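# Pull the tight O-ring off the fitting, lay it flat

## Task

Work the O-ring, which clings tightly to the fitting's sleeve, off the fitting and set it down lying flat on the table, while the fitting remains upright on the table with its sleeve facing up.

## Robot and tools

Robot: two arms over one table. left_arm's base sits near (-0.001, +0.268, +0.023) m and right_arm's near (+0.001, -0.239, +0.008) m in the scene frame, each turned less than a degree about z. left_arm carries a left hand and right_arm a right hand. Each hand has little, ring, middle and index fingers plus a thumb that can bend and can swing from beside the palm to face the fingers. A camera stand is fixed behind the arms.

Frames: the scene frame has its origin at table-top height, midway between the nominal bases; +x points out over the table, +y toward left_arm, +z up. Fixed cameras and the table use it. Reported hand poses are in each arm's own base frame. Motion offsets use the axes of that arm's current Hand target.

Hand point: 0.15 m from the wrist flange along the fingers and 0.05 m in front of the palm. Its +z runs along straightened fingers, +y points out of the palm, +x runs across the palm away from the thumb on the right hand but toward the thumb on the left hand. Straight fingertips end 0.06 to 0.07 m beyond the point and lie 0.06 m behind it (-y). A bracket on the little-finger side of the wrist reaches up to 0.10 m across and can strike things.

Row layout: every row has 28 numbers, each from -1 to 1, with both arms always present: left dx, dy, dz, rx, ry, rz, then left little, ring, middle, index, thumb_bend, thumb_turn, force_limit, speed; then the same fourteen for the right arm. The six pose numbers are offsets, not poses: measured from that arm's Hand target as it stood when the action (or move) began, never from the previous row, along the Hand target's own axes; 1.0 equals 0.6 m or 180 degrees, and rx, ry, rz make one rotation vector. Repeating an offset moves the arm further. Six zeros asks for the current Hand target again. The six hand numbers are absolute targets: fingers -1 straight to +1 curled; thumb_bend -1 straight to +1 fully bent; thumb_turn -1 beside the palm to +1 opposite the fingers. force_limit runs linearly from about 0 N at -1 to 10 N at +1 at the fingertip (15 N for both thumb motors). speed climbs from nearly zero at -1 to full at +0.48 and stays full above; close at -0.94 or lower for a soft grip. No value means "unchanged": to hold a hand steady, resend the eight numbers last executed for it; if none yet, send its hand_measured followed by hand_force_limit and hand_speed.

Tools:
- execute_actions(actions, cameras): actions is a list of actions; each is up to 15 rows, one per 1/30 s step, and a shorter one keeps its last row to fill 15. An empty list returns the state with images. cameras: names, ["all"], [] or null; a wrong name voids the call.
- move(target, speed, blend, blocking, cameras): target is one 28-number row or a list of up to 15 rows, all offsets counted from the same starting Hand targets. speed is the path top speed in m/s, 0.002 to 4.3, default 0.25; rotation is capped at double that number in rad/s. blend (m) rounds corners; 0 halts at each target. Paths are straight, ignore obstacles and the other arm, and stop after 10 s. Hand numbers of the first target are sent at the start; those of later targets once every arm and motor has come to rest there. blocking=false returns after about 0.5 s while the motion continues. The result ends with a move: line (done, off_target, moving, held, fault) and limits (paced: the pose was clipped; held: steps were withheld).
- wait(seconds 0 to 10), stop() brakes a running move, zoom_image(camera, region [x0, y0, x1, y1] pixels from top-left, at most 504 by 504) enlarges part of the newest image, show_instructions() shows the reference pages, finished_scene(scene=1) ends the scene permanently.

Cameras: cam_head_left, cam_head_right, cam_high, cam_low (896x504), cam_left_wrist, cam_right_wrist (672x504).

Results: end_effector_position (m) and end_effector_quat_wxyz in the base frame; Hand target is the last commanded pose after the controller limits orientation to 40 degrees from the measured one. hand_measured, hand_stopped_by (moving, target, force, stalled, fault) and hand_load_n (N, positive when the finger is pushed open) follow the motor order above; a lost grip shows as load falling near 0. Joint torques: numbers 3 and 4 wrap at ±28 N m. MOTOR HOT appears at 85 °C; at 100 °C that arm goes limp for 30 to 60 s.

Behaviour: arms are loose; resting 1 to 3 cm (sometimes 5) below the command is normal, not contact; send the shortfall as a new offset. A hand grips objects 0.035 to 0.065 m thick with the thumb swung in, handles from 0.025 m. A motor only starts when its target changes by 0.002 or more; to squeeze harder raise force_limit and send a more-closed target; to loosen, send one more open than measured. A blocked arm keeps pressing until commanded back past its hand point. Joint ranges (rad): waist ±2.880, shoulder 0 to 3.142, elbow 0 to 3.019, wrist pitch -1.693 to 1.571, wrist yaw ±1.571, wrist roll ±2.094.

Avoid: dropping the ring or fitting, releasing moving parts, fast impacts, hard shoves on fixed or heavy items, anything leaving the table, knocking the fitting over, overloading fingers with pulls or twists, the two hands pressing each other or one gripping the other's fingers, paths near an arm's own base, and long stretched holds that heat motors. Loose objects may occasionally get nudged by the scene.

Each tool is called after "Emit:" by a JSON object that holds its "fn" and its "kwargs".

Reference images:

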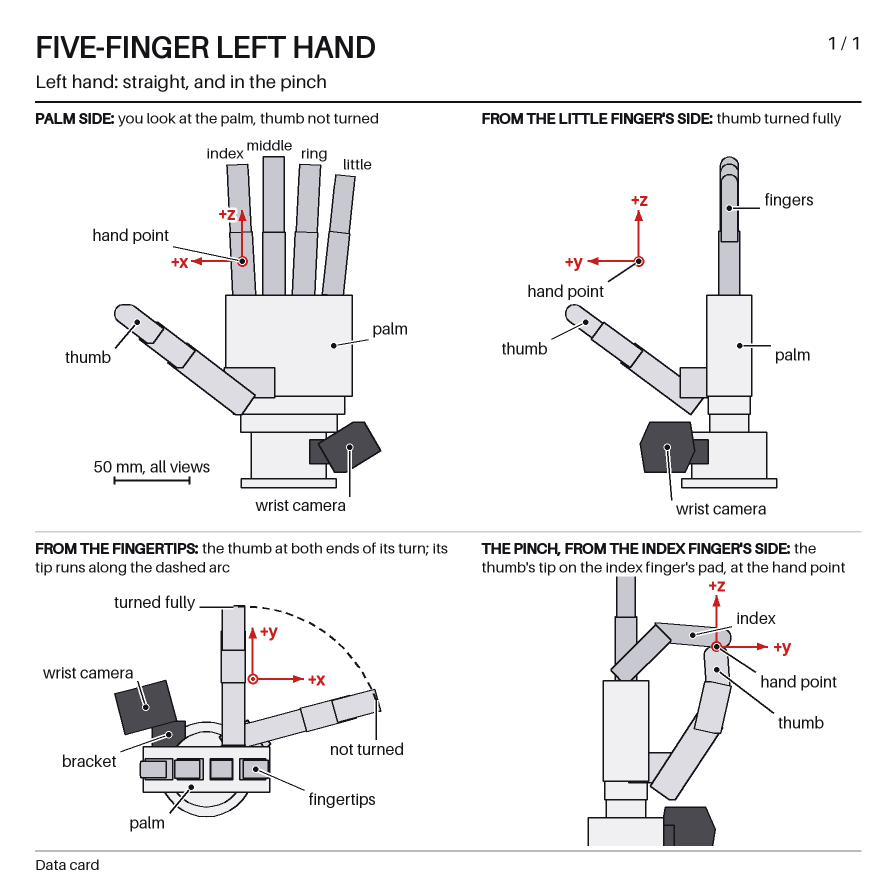

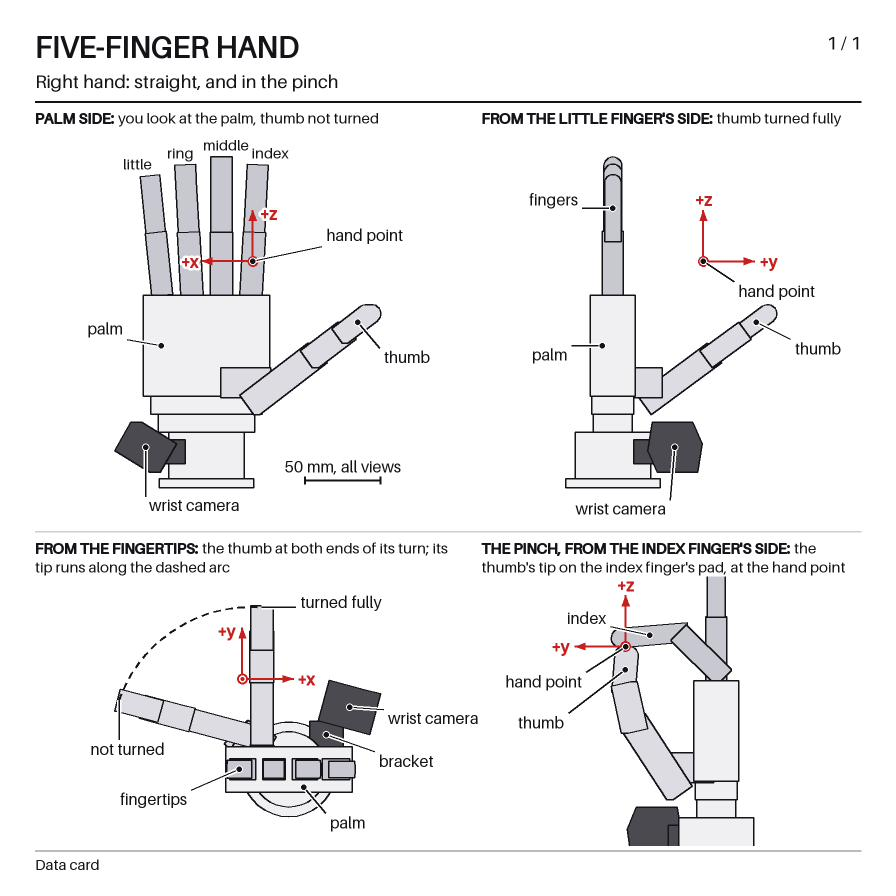

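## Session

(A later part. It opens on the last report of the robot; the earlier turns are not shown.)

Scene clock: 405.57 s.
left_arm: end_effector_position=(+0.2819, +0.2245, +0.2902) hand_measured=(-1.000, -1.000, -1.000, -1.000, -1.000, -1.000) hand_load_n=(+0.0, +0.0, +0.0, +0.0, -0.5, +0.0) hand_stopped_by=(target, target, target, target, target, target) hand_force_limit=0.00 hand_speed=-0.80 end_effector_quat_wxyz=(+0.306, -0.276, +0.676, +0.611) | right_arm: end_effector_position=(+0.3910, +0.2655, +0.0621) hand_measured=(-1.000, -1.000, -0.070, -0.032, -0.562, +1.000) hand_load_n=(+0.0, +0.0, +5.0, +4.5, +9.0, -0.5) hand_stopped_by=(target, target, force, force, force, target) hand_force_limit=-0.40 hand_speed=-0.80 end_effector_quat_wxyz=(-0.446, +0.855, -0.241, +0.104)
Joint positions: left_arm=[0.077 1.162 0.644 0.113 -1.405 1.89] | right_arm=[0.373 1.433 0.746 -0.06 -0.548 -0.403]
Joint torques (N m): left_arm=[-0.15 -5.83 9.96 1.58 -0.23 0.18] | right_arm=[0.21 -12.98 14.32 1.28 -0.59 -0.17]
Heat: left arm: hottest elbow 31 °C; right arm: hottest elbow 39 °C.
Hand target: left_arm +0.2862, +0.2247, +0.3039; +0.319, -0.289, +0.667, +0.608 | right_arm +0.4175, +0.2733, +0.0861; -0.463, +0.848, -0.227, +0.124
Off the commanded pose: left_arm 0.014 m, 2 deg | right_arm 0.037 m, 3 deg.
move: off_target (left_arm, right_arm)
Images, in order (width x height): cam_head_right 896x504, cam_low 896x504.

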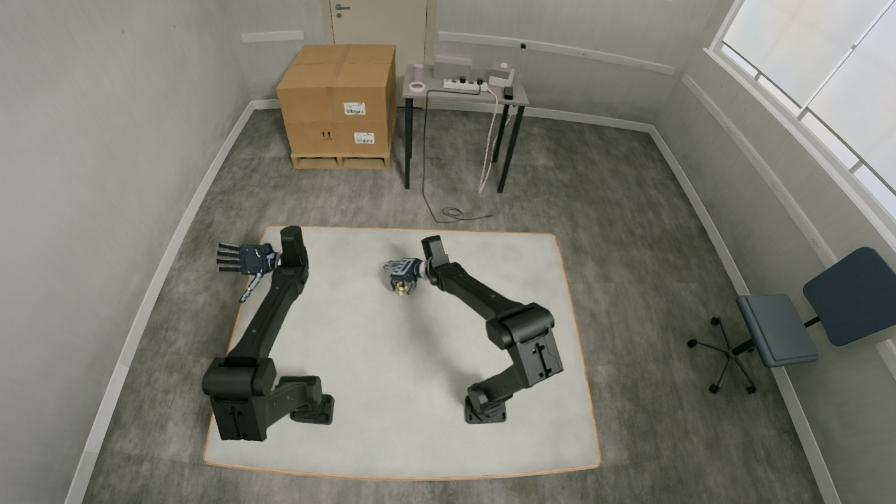

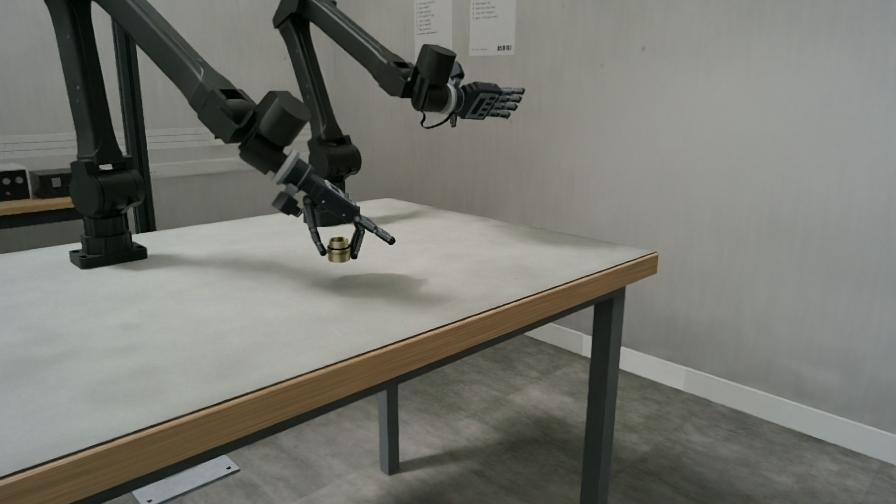

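Emit:
{"fn": "move", "kwargs": {"target": [0,0,0,0,0,0,-1,-1,-1,-1,-1,-1,0,-0.8,0,0.028,0.018,0,0,0,-1,-1,-0.02,-0.02,-0.45,1,-0.4,-0.8], "speed": 0.06, "cameras": ["cam_low"]}}

Emit:
{"fn": "zoom_image", "kwargs": {"camera": "cam_low", "region": [270, 190, 430, 310]}}

Scene clock: 410.50 s.
left_arm: end_effector_position=(+0.2819, +0.2245, +0.2902) hand_measured=(-1.000, -1.000, -1.000, -1.000, -1.000, -1.000) hand_load_n=(+0.0, +0.0, +0.0, +0.0, +0.0, +0.0) hand_stopped_by=(target, target, target, target, target, target) hand_force_limit=0.00 hand_speed=-0.80 end_effector_quat_wxyz=(+0.306, -0.276, +0.676, +0.611) | right_arm: end_effector_position=(+0.3945, +0.2668, +0.0479) hand_measured=(-1.000, -1.000, -0.070, -0.032, -0.562, +1.000) hand_load_n=(+0.0, +0.0, +5.0, +4.5, +9.0, -0.5) hand_stopped_by=(target, target, force, force, force, target) hand_force_limit=-0.40 hand_speed=-0.80 end_effector_quat_wxyz=(-0.444, +0.857, -0.242, +0.101)
Joint positions: left_arm=[0.077 1.162 0.644 0.113 -1.405 1.89] | right_arm=[0.373 1.474 0.746 -0.028 -0.548 -0.405]
Joint torques (N m): left_arm=[-0.09 -5.83 10 1.62 -0.22 0.18] | right_arm=[0.21 -13.63 11.97 2.55 -0.59 -0.16]
Heat: left arm: hottest elbow 31 °C; right arm: hottest elbow 39 °C.
Hand target: left_arm +0.2862, +0.2247, +0.3039; +0.319, -0.289, +0.667, +0.608 | right_arm +0.4175, +0.2732, +0.0661; -0.463, +0.848, -0.227, +0.124
Off the commanded pose: left_arm 0.014 m, 2 deg | right_arm 0.030 m, 4 deg.
move: off_target (left_arm, right_arm)
Images, in order (width x height): cam_low 896x504.

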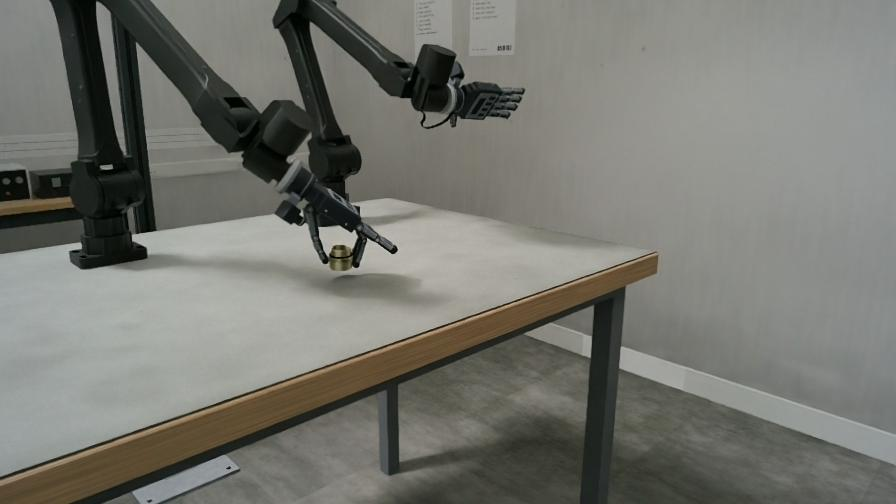

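Scaled by 3.150.

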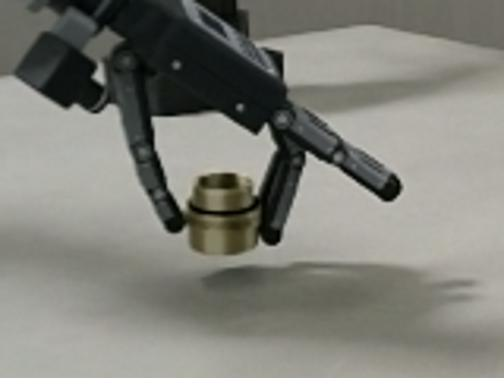

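Emit:
{"fn": "move", "kwargs": {"target": [0,0,0,0,0,0,-1,-1,-1,-1,-1,-1,0,-0.8,0,0.021,0.0135,0,0,0,-1,-1,-0.02,-0.02,-0.45,1,-0.4,-0.8], "speed": 0.04, "cameras": ["cam_low"]}}

Emit:
{"fn": "zoom_image", "kwargs": {"camera": "cam_low", "region": [270, 190, 430, 310]}}

Scene clock: 413.10 s.
left_arm: end_effector_position=(+0.2819, +0.2245, +0.2902) hand_measured=(-1.000, -1.000, -1.000, -1.000, -1.000, -1.000) hand_load_n=(+0.0, +0.0, +0.0, +0.5, +0.0, +0.0) hand_stopped_by=(target, target, target, target, target, target) hand_force_limit=0.00 hand_speed=-0.80 end_effector_quat_wxyz=(+0.306, -0.276, +0.676, +0.611) | right_arm: end_effector_position=(+0.4015, +0.2695, +0.0391) hand_measured=(-1.000, -1.000, -0.070, -0.032, -0.562, +1.000) hand_load_n=(+0.0, +0.0, +5.0, +4.5, +9.0, +0.0) hand_stopped_by=(target, target, force, force, force, target) hand_force_limit=-0.40 hand_speed=-0.80 end_effector_quat_wxyz=(-0.448, +0.855, -0.240, +0.107)
Joint positions: left_arm=[0.077 1.162 0.644 0.113 -1.405 1.89] | right_arm=[0.373 1.508 0.746 0.021 -0.548 -0.405]
Joint torques (N m): left_arm=[-0.09 -5.83 9.99 1.61 -0.22 0.17] | right_arm=[0.21 -13.92 10.37 2.56 -0.58 -0.17]
Heat: left arm: hottest elbow 31 °C; right arm: hottest elbow 39 °C.
Hand target: left_arm +0.2862, +0.2247, +0.3039; +0.319, -0.289, +0.667, +0.608 | right_arm +0.4175, +0.2732, +0.0511; -0.463, +0.848, -0.227, +0.124
Off the commanded pose: left_arm 0.014 m, 2 deg | right_arm 0.020 m, 3 deg.
move: off_target (left_arm, right_arm)
Images, in order (width x height): cam_low 896x504.

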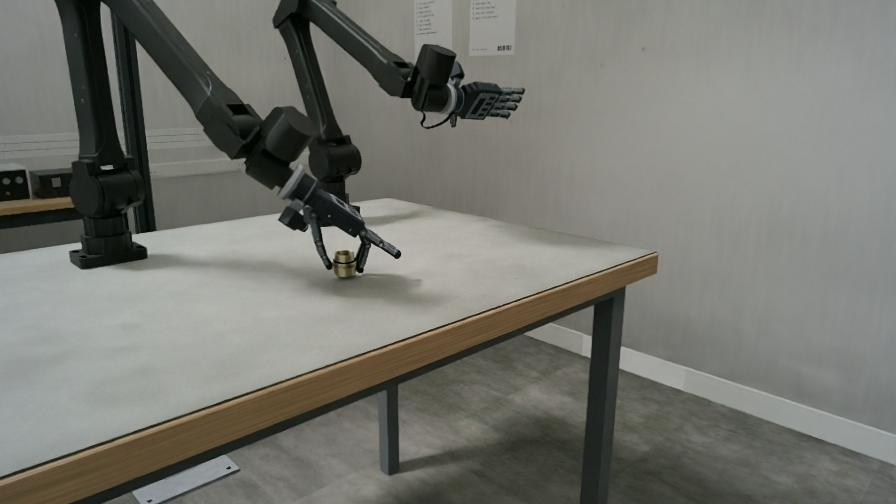

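Scaled by 3.150.

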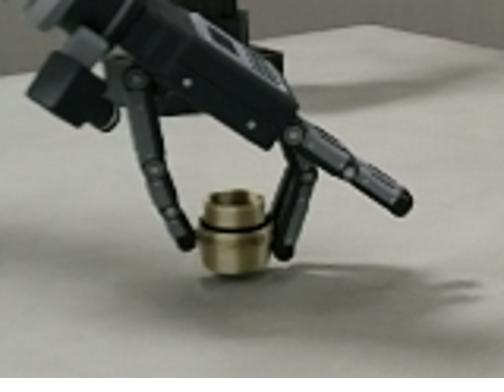

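Emit:
{"fn": "move", "kwargs": {"target": [0,0,0,0,0,0,-1,-1,-1,-1,-1,-1,0,-0.8,0,0.014,0.009,0,0,0,-1,-1,-0.02,-0.02,-0.45,1,-0.4,-0.8], "speed": 0.03, "cameras": ["cam_low"]}}

Emit:
{"fn": "zoom_image", "kwargs": {"camera": "cam_low", "region": [300, 220, 400, 295]}}

Scene clock: 415.73 s.
left_arm: end_effector_position=(+0.2819, +0.2245, +0.2902) hand_measured=(-1.000, -1.000, -1.000, -1.000, -1.000, -1.000) hand_load_n=(+0.0, +0.0, +0.0, +0.0, +0.0, +0.0) hand_stopped_by=(target, target, target, target, target, target) hand_force_limit=0.00 hand_speed=-0.80 end_effector_quat_wxyz=(+0.306, -0.276, +0.676, +0.611) | right_arm: end_effector_position=(+0.4057, +0.2711, +0.0329) hand_measured=(-1.000, -1.000, -0.070, -0.032, -0.562, +1.000) hand_load_n=(+0.0, +0.0, +5.0, +4.5, +9.5, -0.5) hand_stopped_by=(target, target, force, force, force, target) hand_force_limit=-0.40 hand_speed=-0.80 end_effector_quat_wxyz=(-0.450, +0.854, -0.238, +0.110)
Joint positions: left_arm=[0.077 1.162 0.644 0.113 -1.405 1.89] | right_arm=[0.373 1.531 0.746 0.053 -0.548 -0.405]
Joint torques (N m): left_arm=[-0.15 -5.89 10 1.61 -0.23 0.18] | right_arm=[0.21 -14.15 9.32 2.59 -0.58 -0.17]
Heat: left arm: hottest elbow 31 °C; right arm: hottest elbow 39 °C.
Hand target: left_arm +0.2862, +0.2247, +0.3039; +0.319, -0.289, +0.667, +0.608 | right_arm +0.4175, +0.2732, +0.0411; -0.463, +0.848, -0.227, +0.124
Off the commanded pose: left_arm 0.014 m, 2 deg | right_arm 0.015 m, 3 deg.
move: off_target (left_arm, right_arm)
Images, in order (width x height): cam_low 896x504.

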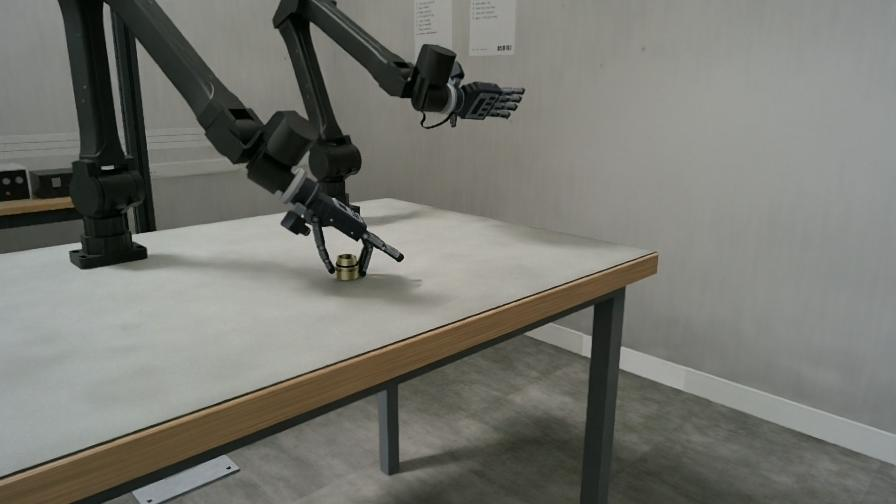

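Scaled by 5.040.

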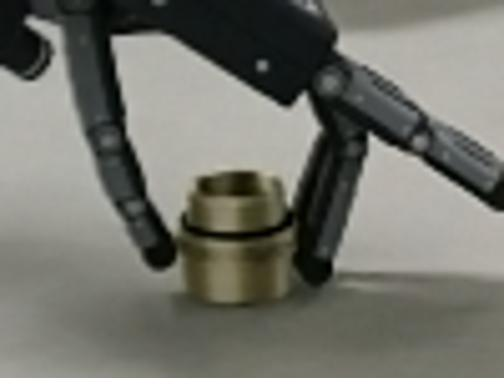

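Emit:
{"fn": "move", "kwargs": {"target": [0,0,0,0,0,0,-1,-1,-1,-1,-1,-1,0,-0.8,0,0.0098,0.0063,0,0,0,-1,-1,-0.02,-0.02,-0.45,1,-0.4,-0.8], "speed": 0.03, "cameras": ["cam_low"]}}

Emit:
{"fn": "zoom_image", "kwargs": {"camera": "cam_low", "region": [300, 220, 400, 295]}}

Scene clock: 418.90 s.
left_arm: end_effector_position=(+0.2819, +0.2245, +0.2902) hand_measured=(-1.000, -1.000, -1.000, -1.000, -1.000, -1.000) hand_load_n=(+0.0, +0.0, +0.0, +0.0, +0.0, +0.0) hand_stopped_by=(target, target, target, target, target, target) hand_force_limit=0.00 hand_speed=-0.80 end_effector_quat_wxyz=(+0.306, -0.276, +0.676, +0.611) | right_arm: end_effector_position=(+0.4093, +0.2728, +0.0313) hand_measured=(-1.000, -1.000, -0.070, -0.032, -0.562, +1.000) hand_load_n=(+0.0, +0.0, +5.0, +4.5, +9.0, +0.0) hand_stopped_by=(target, target, force, force, force, target) hand_force_limit=-0.40 hand_speed=-0.80 end_effector_quat_wxyz=(-0.454, +0.852, -0.235, +0.114)
Joint positions: left_arm=[0.077 1.162 0.644 0.113 -1.405 1.89] | right_arm=[0.373 1.542 0.746 0.078 -0.549 -0.405]
Joint torques (N m): left_arm=[-0.21 -5.66 9.96 1.58 -0.23 0.18] | right_arm=[0.32 -13.8 8.69 2.52 -0.53 -0.17]
Heat: left arm: hottest elbow 31 °C; right arm: hottest elbow 39 °C.
Hand target: left_arm +0.2862, +0.2247, +0.3039; +0.319, -0.289, +0.667, +0.608 | right_arm +0.4175, +0.2732, +0.0342; -0.463, +0.848, -0.227, +0.124
Off the commanded pose: left_arm 0.014 m, 2 deg | right_arm 0.009 m, 2 deg.
move: off_target (left_arm)
Images, in order (width x height): cam_low 896x504.

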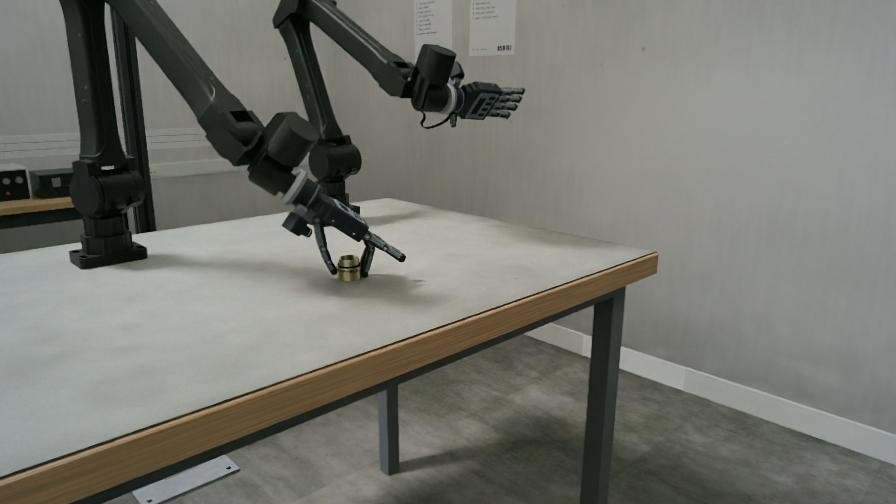

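Scaled by 5.040.

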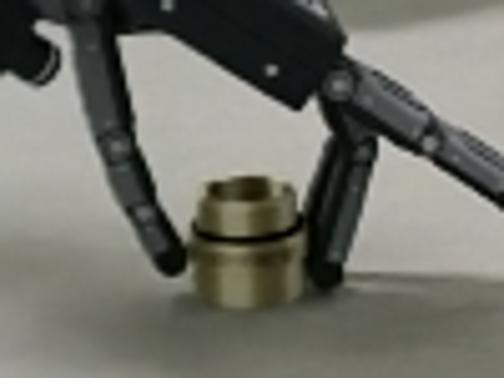

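Emit:
{"fn": "move", "kwargs": {"target": [0,0,0,0,0,0,-1,-1,-1,-1,-1,-1,0,-0.8,0,0.003,0.002,0,0,0,-1,-1,-0.2,-0.2,-0.7,1,-0.4,-0.92], "speed": 0.03, "cameras": ["cam_low", "cam_right_wrist"]}}

Emit:
{"fn": "zoom_image", "kwargs": {"camera": "cam_low", "region": [300, 220, 400, 295]}}

Scene clock: 422.87 s.
left_arm: end_effector_position=(+0.2819, +0.2245, +0.2902) hand_measured=(-1.000, -1.000, -1.000, -1.000, -1.000, -1.000) hand_load_n=(+0.0, +0.0, +0.0, +0.0, +0.0, +0.0) hand_stopped_by=(target, target, target, target, target, target) hand_force_limit=0.00 hand_speed=-0.80 end_effector_quat_wxyz=(+0.306, -0.276, +0.676, +0.611) | right_arm: end_effector_position=(+0.4108, +0.2741, +0.0331) hand_measured=(-1.000, -1.000, -0.200, -0.200, -0.700, +1.000) hand_load_n=(+0.0, +0.0, +0.0, +0.0, +0.0, +0.0) hand_stopped_by=(target, target, target, target, target, target) hand_force_limit=-0.40 hand_speed=-0.92 end_effector_quat_wxyz=(-0.458, +0.849, -0.236, +0.116)
Joint positions: left_arm=[0.077 1.162 0.644 0.113 -1.405 1.89] | right_arm=[0.373 1.542 0.746 0.089 -0.551 -0.397]
Joint torques (N m): left_arm=[-0.03 -5.83 9.99 1.59 -0.22 0.18] | right_arm=[0.26 -13.51 8.5 2.35 -0.48 -0.16]
Heat: left arm: hottest elbow 31 °C; right arm: hottest elbow 38 °C.
Hand target: left_arm +0.2862, +0.2247, +0.3039; +0.319, -0.289, +0.667, +0.608 | right_arm +0.4175, +0.2733, +0.0320; -0.463, +0.848, -0.227, +0.124
Off the commanded pose: left_arm 0.014 m, 2 deg | right_arm 0.007 m, 1 deg.
move: off_target (left_arm)
Images, in order (width x height): cam_low 896x504, cam_right_wrist 672x504.

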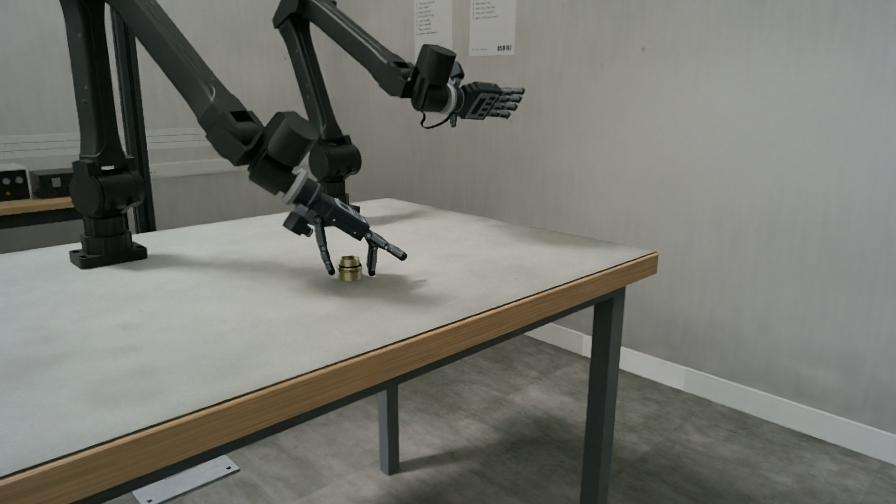

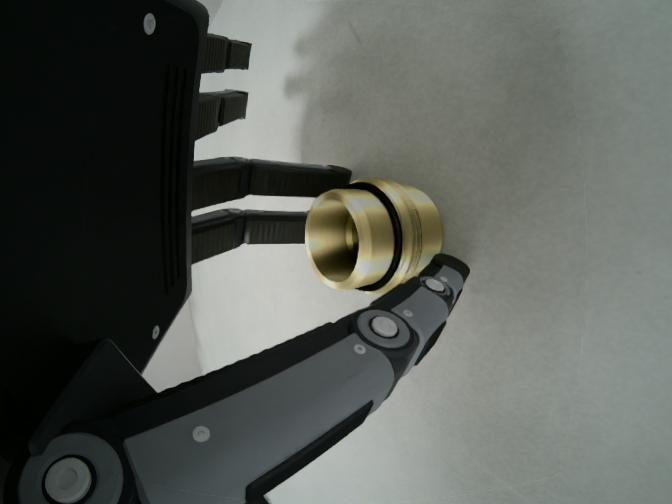

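Scaled by 5.040.

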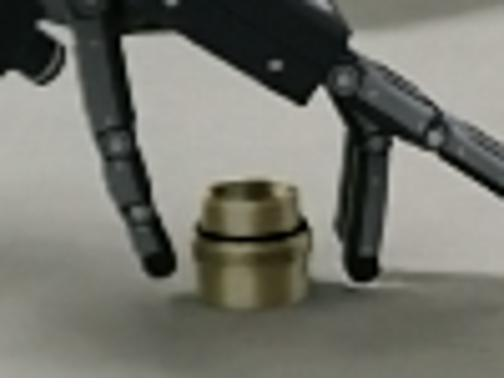

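Emit:
{"fn": "move", "kwargs": {"target": [[0,0,0,0,0,0,-1,-1,-1,-1,-1,-1,0,-0.8,0,0,0,0,0,0,-1,-1,-0.6,-0.6,-1,1,-0.4,-0.8],[0,0,0,0,0,0,-1,-1,-1,-1,-1,-1,0,-0.8,0,-0.14,-0.09,0,0,0,-1,-1,-0.6,-0.6,-1,1,-0.4,-0.8],[0,0,0,0,0,0,-1,-1,-1,-1,-1,-1,0,-0.8,0.0133,-0.09,-0.33,0,0,0,-1,-1,-0.6,-0.6,-1,1,-0.4,-0.8]], "speed": [0.1,0.1,0.2], "blend": [0,0.03,0], "cameras": ["all"]}}

Emit:
{"fn": "zoom_image", "kwargs": {"camera": "cam_low", "region": [300, 220, 400, 295]}}

Scene clock: 439.93 s.
left_arm: end_effector_position=(+0.2819, +0.2245, +0.2902) hand_measured=(-1.000, -1.000, -1.000, -1.000, -1.000, -1.000) hand_load_n=(+0.0, +0.0, +0.0, +0.0, +0.0, +0.0) hand_stopped_by=(target, target, target, target, target, target) hand_force_limit=0.00 hand_speed=-0.80 end_effector_quat_wxyz=(+0.306, -0.276, +0.676, +0.611) | right_arm: end_effector_position=(+0.3526, +0.1543, +0.1783) hand_measured=(-1.000, -1.000, -0.600, -0.600, -1.000, +1.000) hand_load_n=(+0.0, +0.0, +0.0, -0.5, +0.0, +0.0) hand_stopped_by=(target, target, target, target, target, target) hand_force_limit=-0.40 hand_speed=-0.80 end_effector_quat_wxyz=(-0.461, +0.848, -0.235, +0.115)
Joint positions: left_arm=[0.077 1.162 0.644 0.113 -1.405 1.89] | right_arm=[0.082 1.078 0.798 -0.583 -0.764 -0.655]
Joint torques (N m): left_arm=[-0.09 -5.89 9.98 1.61 -0.22 0.18] | right_arm=[0.09 -9.47 11.56 0.75 -0.67 -0.2]
Heat: left arm: hottest elbow 31 °C; right arm: hottest elbow 37 °C.
Hand target: left_arm +0.2862, +0.2247, +0.3039; +0.319, -0.289, +0.667, +0.608 | right_arm +0.3558, +0.1504, +0.1845; -0.463, +0.848, -0.227, +0.124
Off the commanded pose: left_arm 0.014 m, 2 deg | right_arm 0.008 m, 1 deg.
move: off_target (left_arm)

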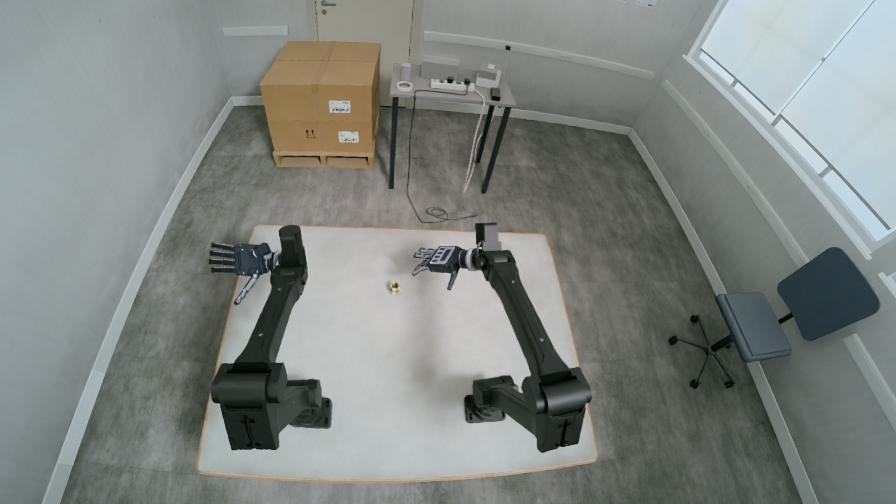

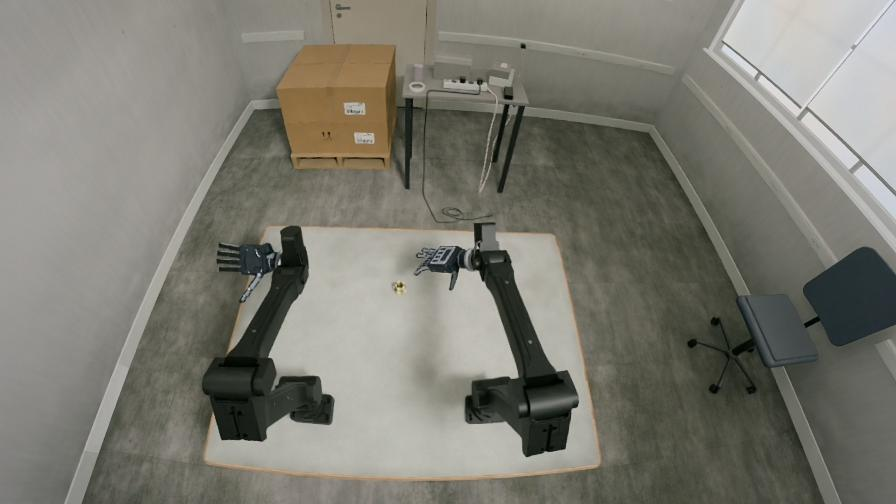

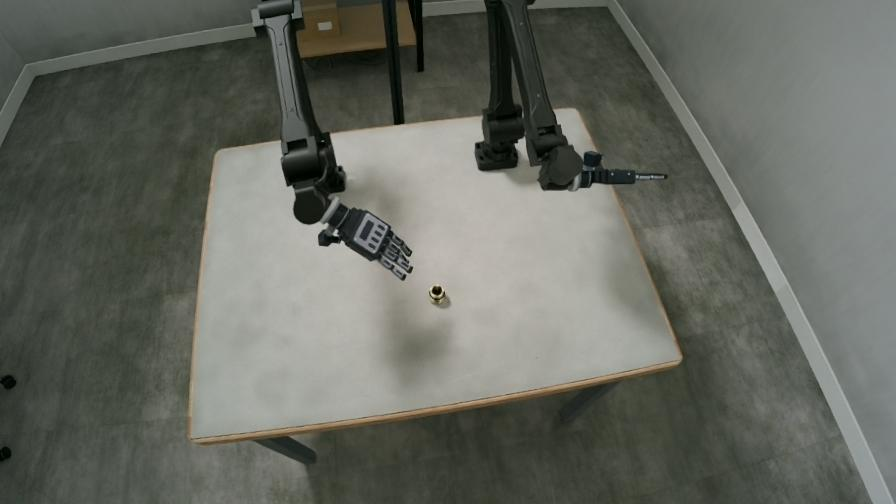

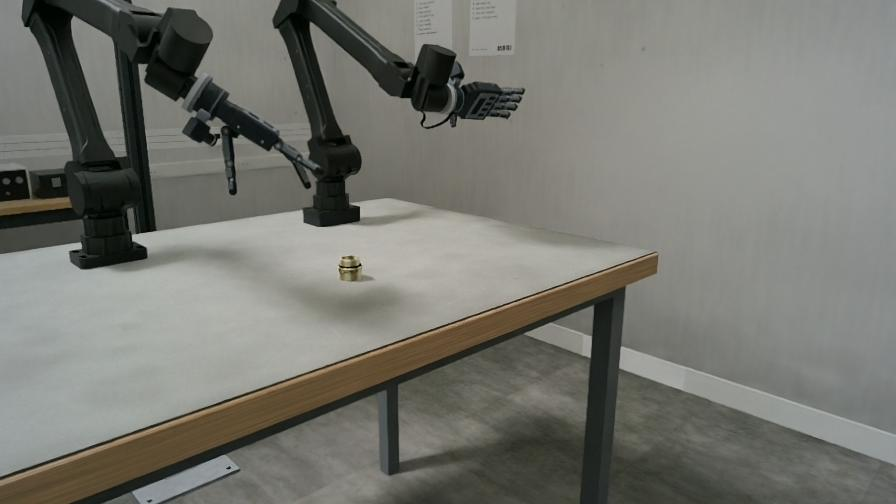

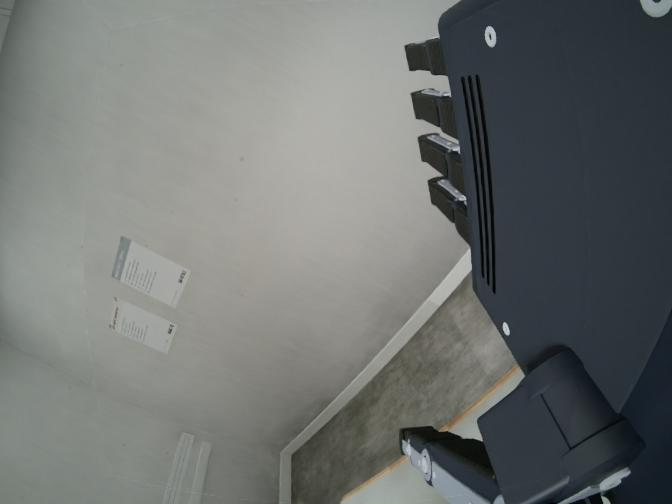

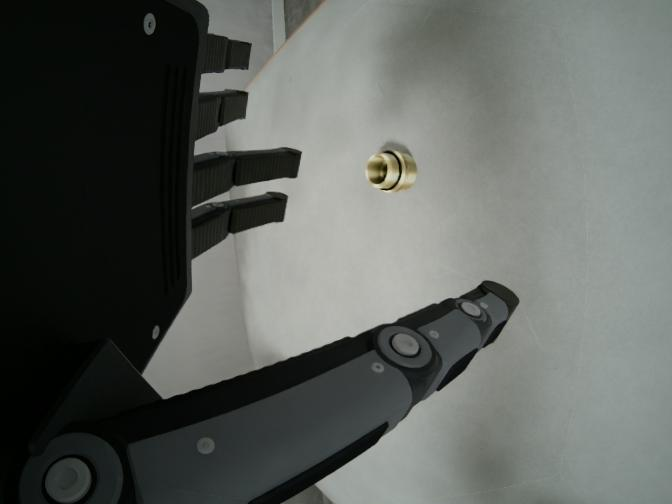

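Scaled by 5.040.

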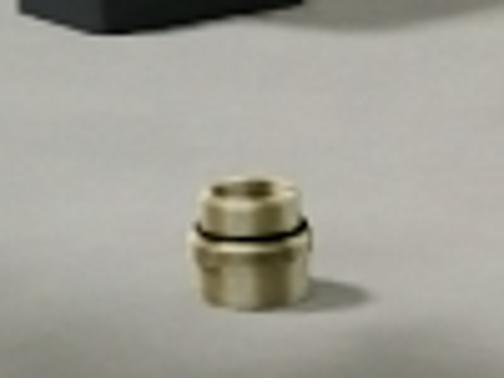

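Emit:
{"fn": "move", "kwargs": {"target": [[-0.0629,-0.3583,-0.2319,0.4545,-0.1226,-0.0108,-1,-1,-1,-1,-1,-1,0,-0.4,0.011,0.0585,-0.183,0,0,0,-1,-1,-0.6,-0.6,-1,1,-0.4,-0.8],[0.096,-0.4085,-0.7113,0.870,-0.196,0.0256,-1,-1,-1,-0.6,-1,0.85,0,-0.4,0.011,0.0585,-0.183,0,0,0,-1,-1,-0.6,-0.6,-1,1,-0.4,-0.8]], "speed": [0.3,0.3], "blend": [0.03,0], "cameras": ["cam_high", "cam_low", "cam_left_wrist", "cam_head_left"]}}

Scene clock: 470.13 s.
left_arm: end_effector_position=(+0.3948, -0.2160, +0.1135) hand_measured=(-1.000, -1.000, -1.000, -0.600, -1.000, +0.850) hand_load_n=(+0.0, +0.0, +0.0, +0.0, +0.0, +0.5) hand_stopped_by=(target, target, target, target, target, target) hand_force_limit=0.00 hand_speed=-0.40 end_effector_quat_wxyz=(+0.445, +0.396, +0.652, -0.469) | right_arm: end_effector_position=(+0.2909, +0.0579, +0.1904) hand_measured=(-1.000, -1.000, -0.600, -0.600, -1.000, +1.000) hand_load_n=(+0.0, +0.0, -0.5, +0.0, +0.0, -0.5) hand_stopped_by=(target, target, target, target, target, target) hand_force_limit=-0.40 hand_speed=-0.80 end_effector_quat_wxyz=(-0.461, +0.848, -0.245, +0.093)
Joint positions: left_arm=[-0.15 1.331 0.458 0.435 1.173 1.712] | right_arm=[-0.27 1.002 0.82 -1.086 -0.946 -1.121]
Joint torques (N m): left_arm=[-1.08 -5.25 8.9 2.5 0.54 0.11] | right_arm=[0.03 -7.82 15.23 0.09 -0.9 -0.2]
Heat: left arm: hottest elbow 30 °C; right arm: hottest elbow 40 °C.
Hand target: left_arm +0.4078, -0.2229, +0.1296; +0.458, +0.408, +0.636, -0.467 | right_arm +0.3058, +0.0507, +0.2144; -0.463, +0.848, -0.227, +0.124
Off the commanded pose: left_arm 0.022 m, 3 deg | right_arm 0.029 m, 4 deg.
move: off_target (left_arm, right_arm); target 2's new numbers were sent with left_arm's hand 0.022 m and 3 deg from that target
Images, in order (width x height): cam_head_left 896x504, cam_high 896x504, cam_low 896x504, cam_left_wrist 672x504.

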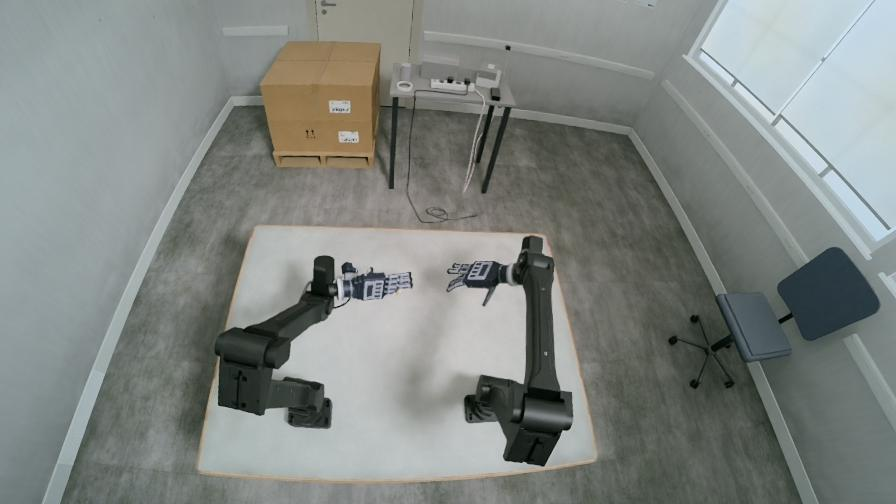

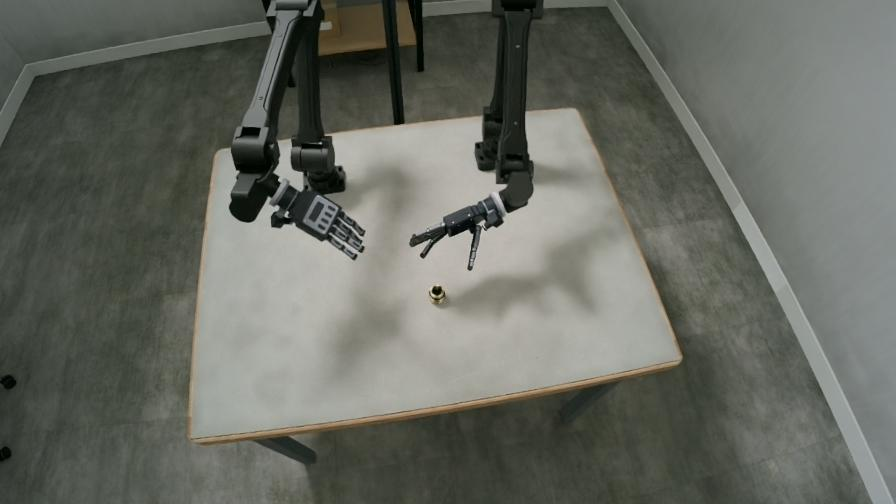

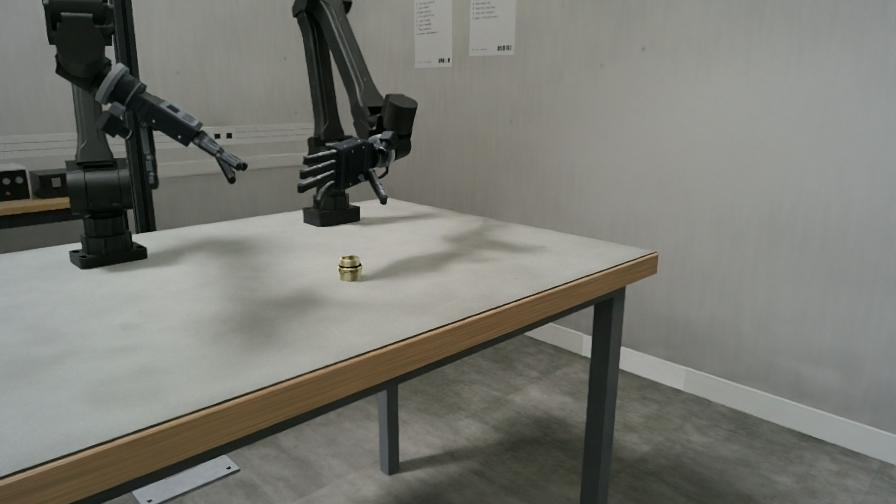

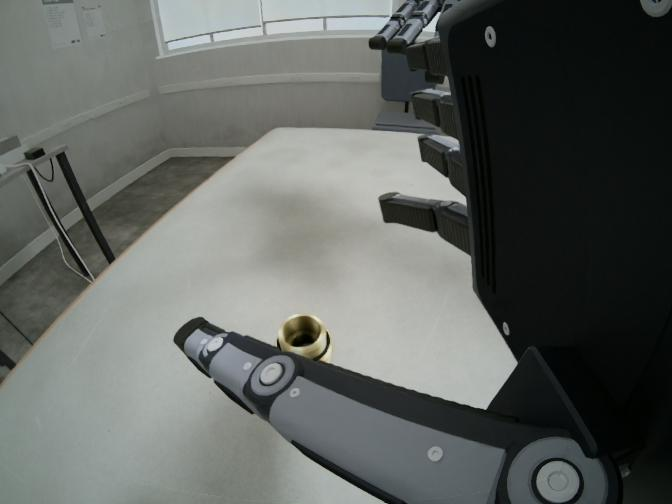

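Emit:
{"fn": "zoom_image", "kwargs": {"camera": "cam_left_wrist", "region": [230, 280, 380, 400]}}

Scaled by 3.360 from the camera's 672x504 image, which has a finer 960x720 frame.

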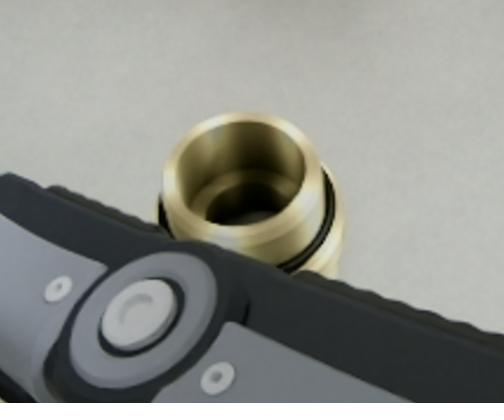

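Emit:
{"fn": "move", "kwargs": {"target": [0.0998,0.0355,0.0685,0,0,0,-1,-1,-1,-0.4,-0.75,0.85,-0.4,-0.6,0,0,0,0,0,0,-1,-1,-0.6,-0.6,-1,1,-0.4,-0.8], "speed": 0.12, "cameras": ["cam_low", "cam_left_wrist"]}}

Emit:
{"fn": "zoom_image", "kwargs": {"camera": "cam_low", "region": [280, 190, 440, 310]}}

Scene clock: 524.67 s.
left_arm: end_effector_position=(+0.4073, -0.2449, +0.0488) hand_measured=(-1.000, -1.000, -1.000, -0.400, -0.750, +0.850) hand_load_n=(+0.0, +0.0, +0.0, +0.0, +0.0, +0.0) hand_stopped_by=(target, target, target, target, target, target) hand_force_limit=-0.40 hand_speed=-0.60 end_effector_quat_wxyz=(+0.444, +0.399, +0.651, -0.470) | right_arm: end_effector_position=(+0.2909, +0.0579, +0.1904) hand_measured=(-1.000, -1.000, -0.600, -0.600, -1.000, +1.000) hand_load_n=(+0.0, +0.0, +0.0, -0.5, +0.0, +0.0) hand_stopped_by=(target, target, target, target, target, target) hand_force_limit=-0.40 hand_speed=-0.80 end_effector_quat_wxyz=(-0.461, +0.848, -0.245, +0.093)
Joint positions: left_arm=[-0.228 1.628 0.458 0.794 1.108 1.646] | right_arm=[-0.27 1.002 0.82 -1.086 -0.946 -1.121]
Joint torques (N m): left_arm=[-1.08 -7.36 6.74 2.59 0.15 0.11] | right_arm=[0.03 -7.77 15.25 0.09 -0.91 -0.2]
Motor temperatures (°C): left_arm=[23 29 29 28 26 22] | right_arm=[26 30 46 25 26 26]
Heat: left arm: hottest shoulder 29 °C; right arm: hottest elbow 46 °C.
Hand target: left_arm +0.4215, -0.2523, +0.0612; +0.458, +0.408, +0.636, -0.467 | right_arm +0.3058, +0.0507, +0.2144; -0.463, +0.848, -0.227, +0.124
Off the commanded pose: left_arm 0.020 m, 3 deg | right_arm 0.029 m, 4 deg.
move: off_target (left_arm, right_arm)
Images, in order (width x height): cam_low 896x504, cam_left_wrist 672x504.

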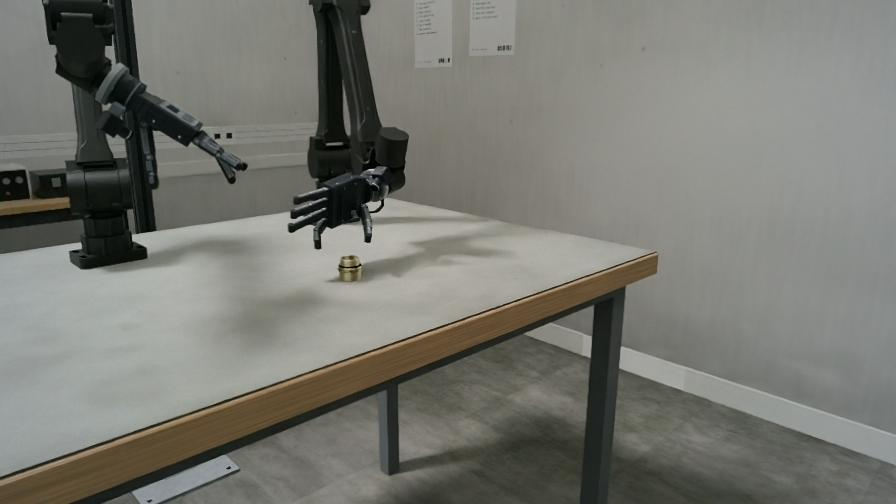

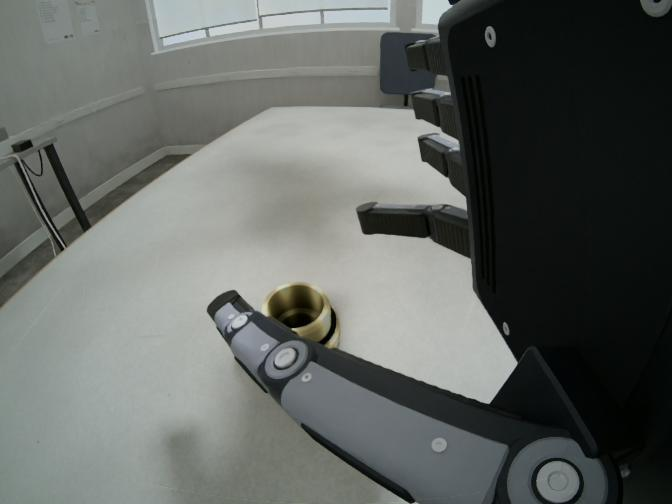

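Scaled by 3.150.

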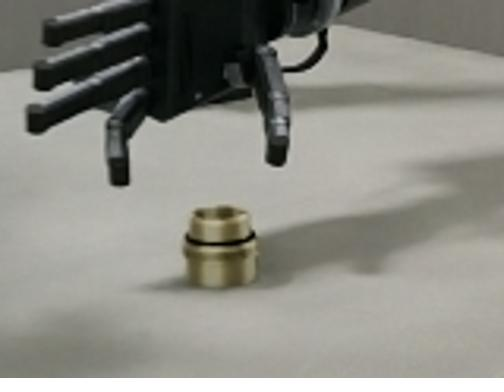

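Emit:
{"fn": "zoom_image", "kwargs": {"camera": "cam_left_wrist", "region": [200, 250, 360, 370]}}

Scaled by 3.150 from the camera's 672x504 image, which has a finer 960x720 frame.

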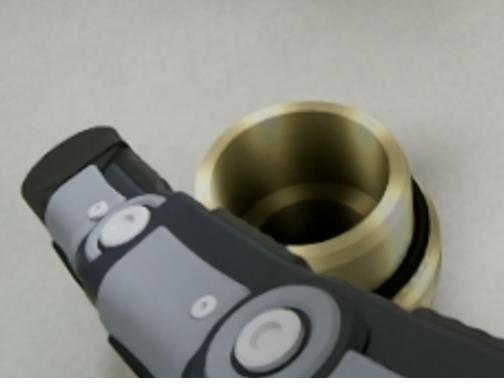

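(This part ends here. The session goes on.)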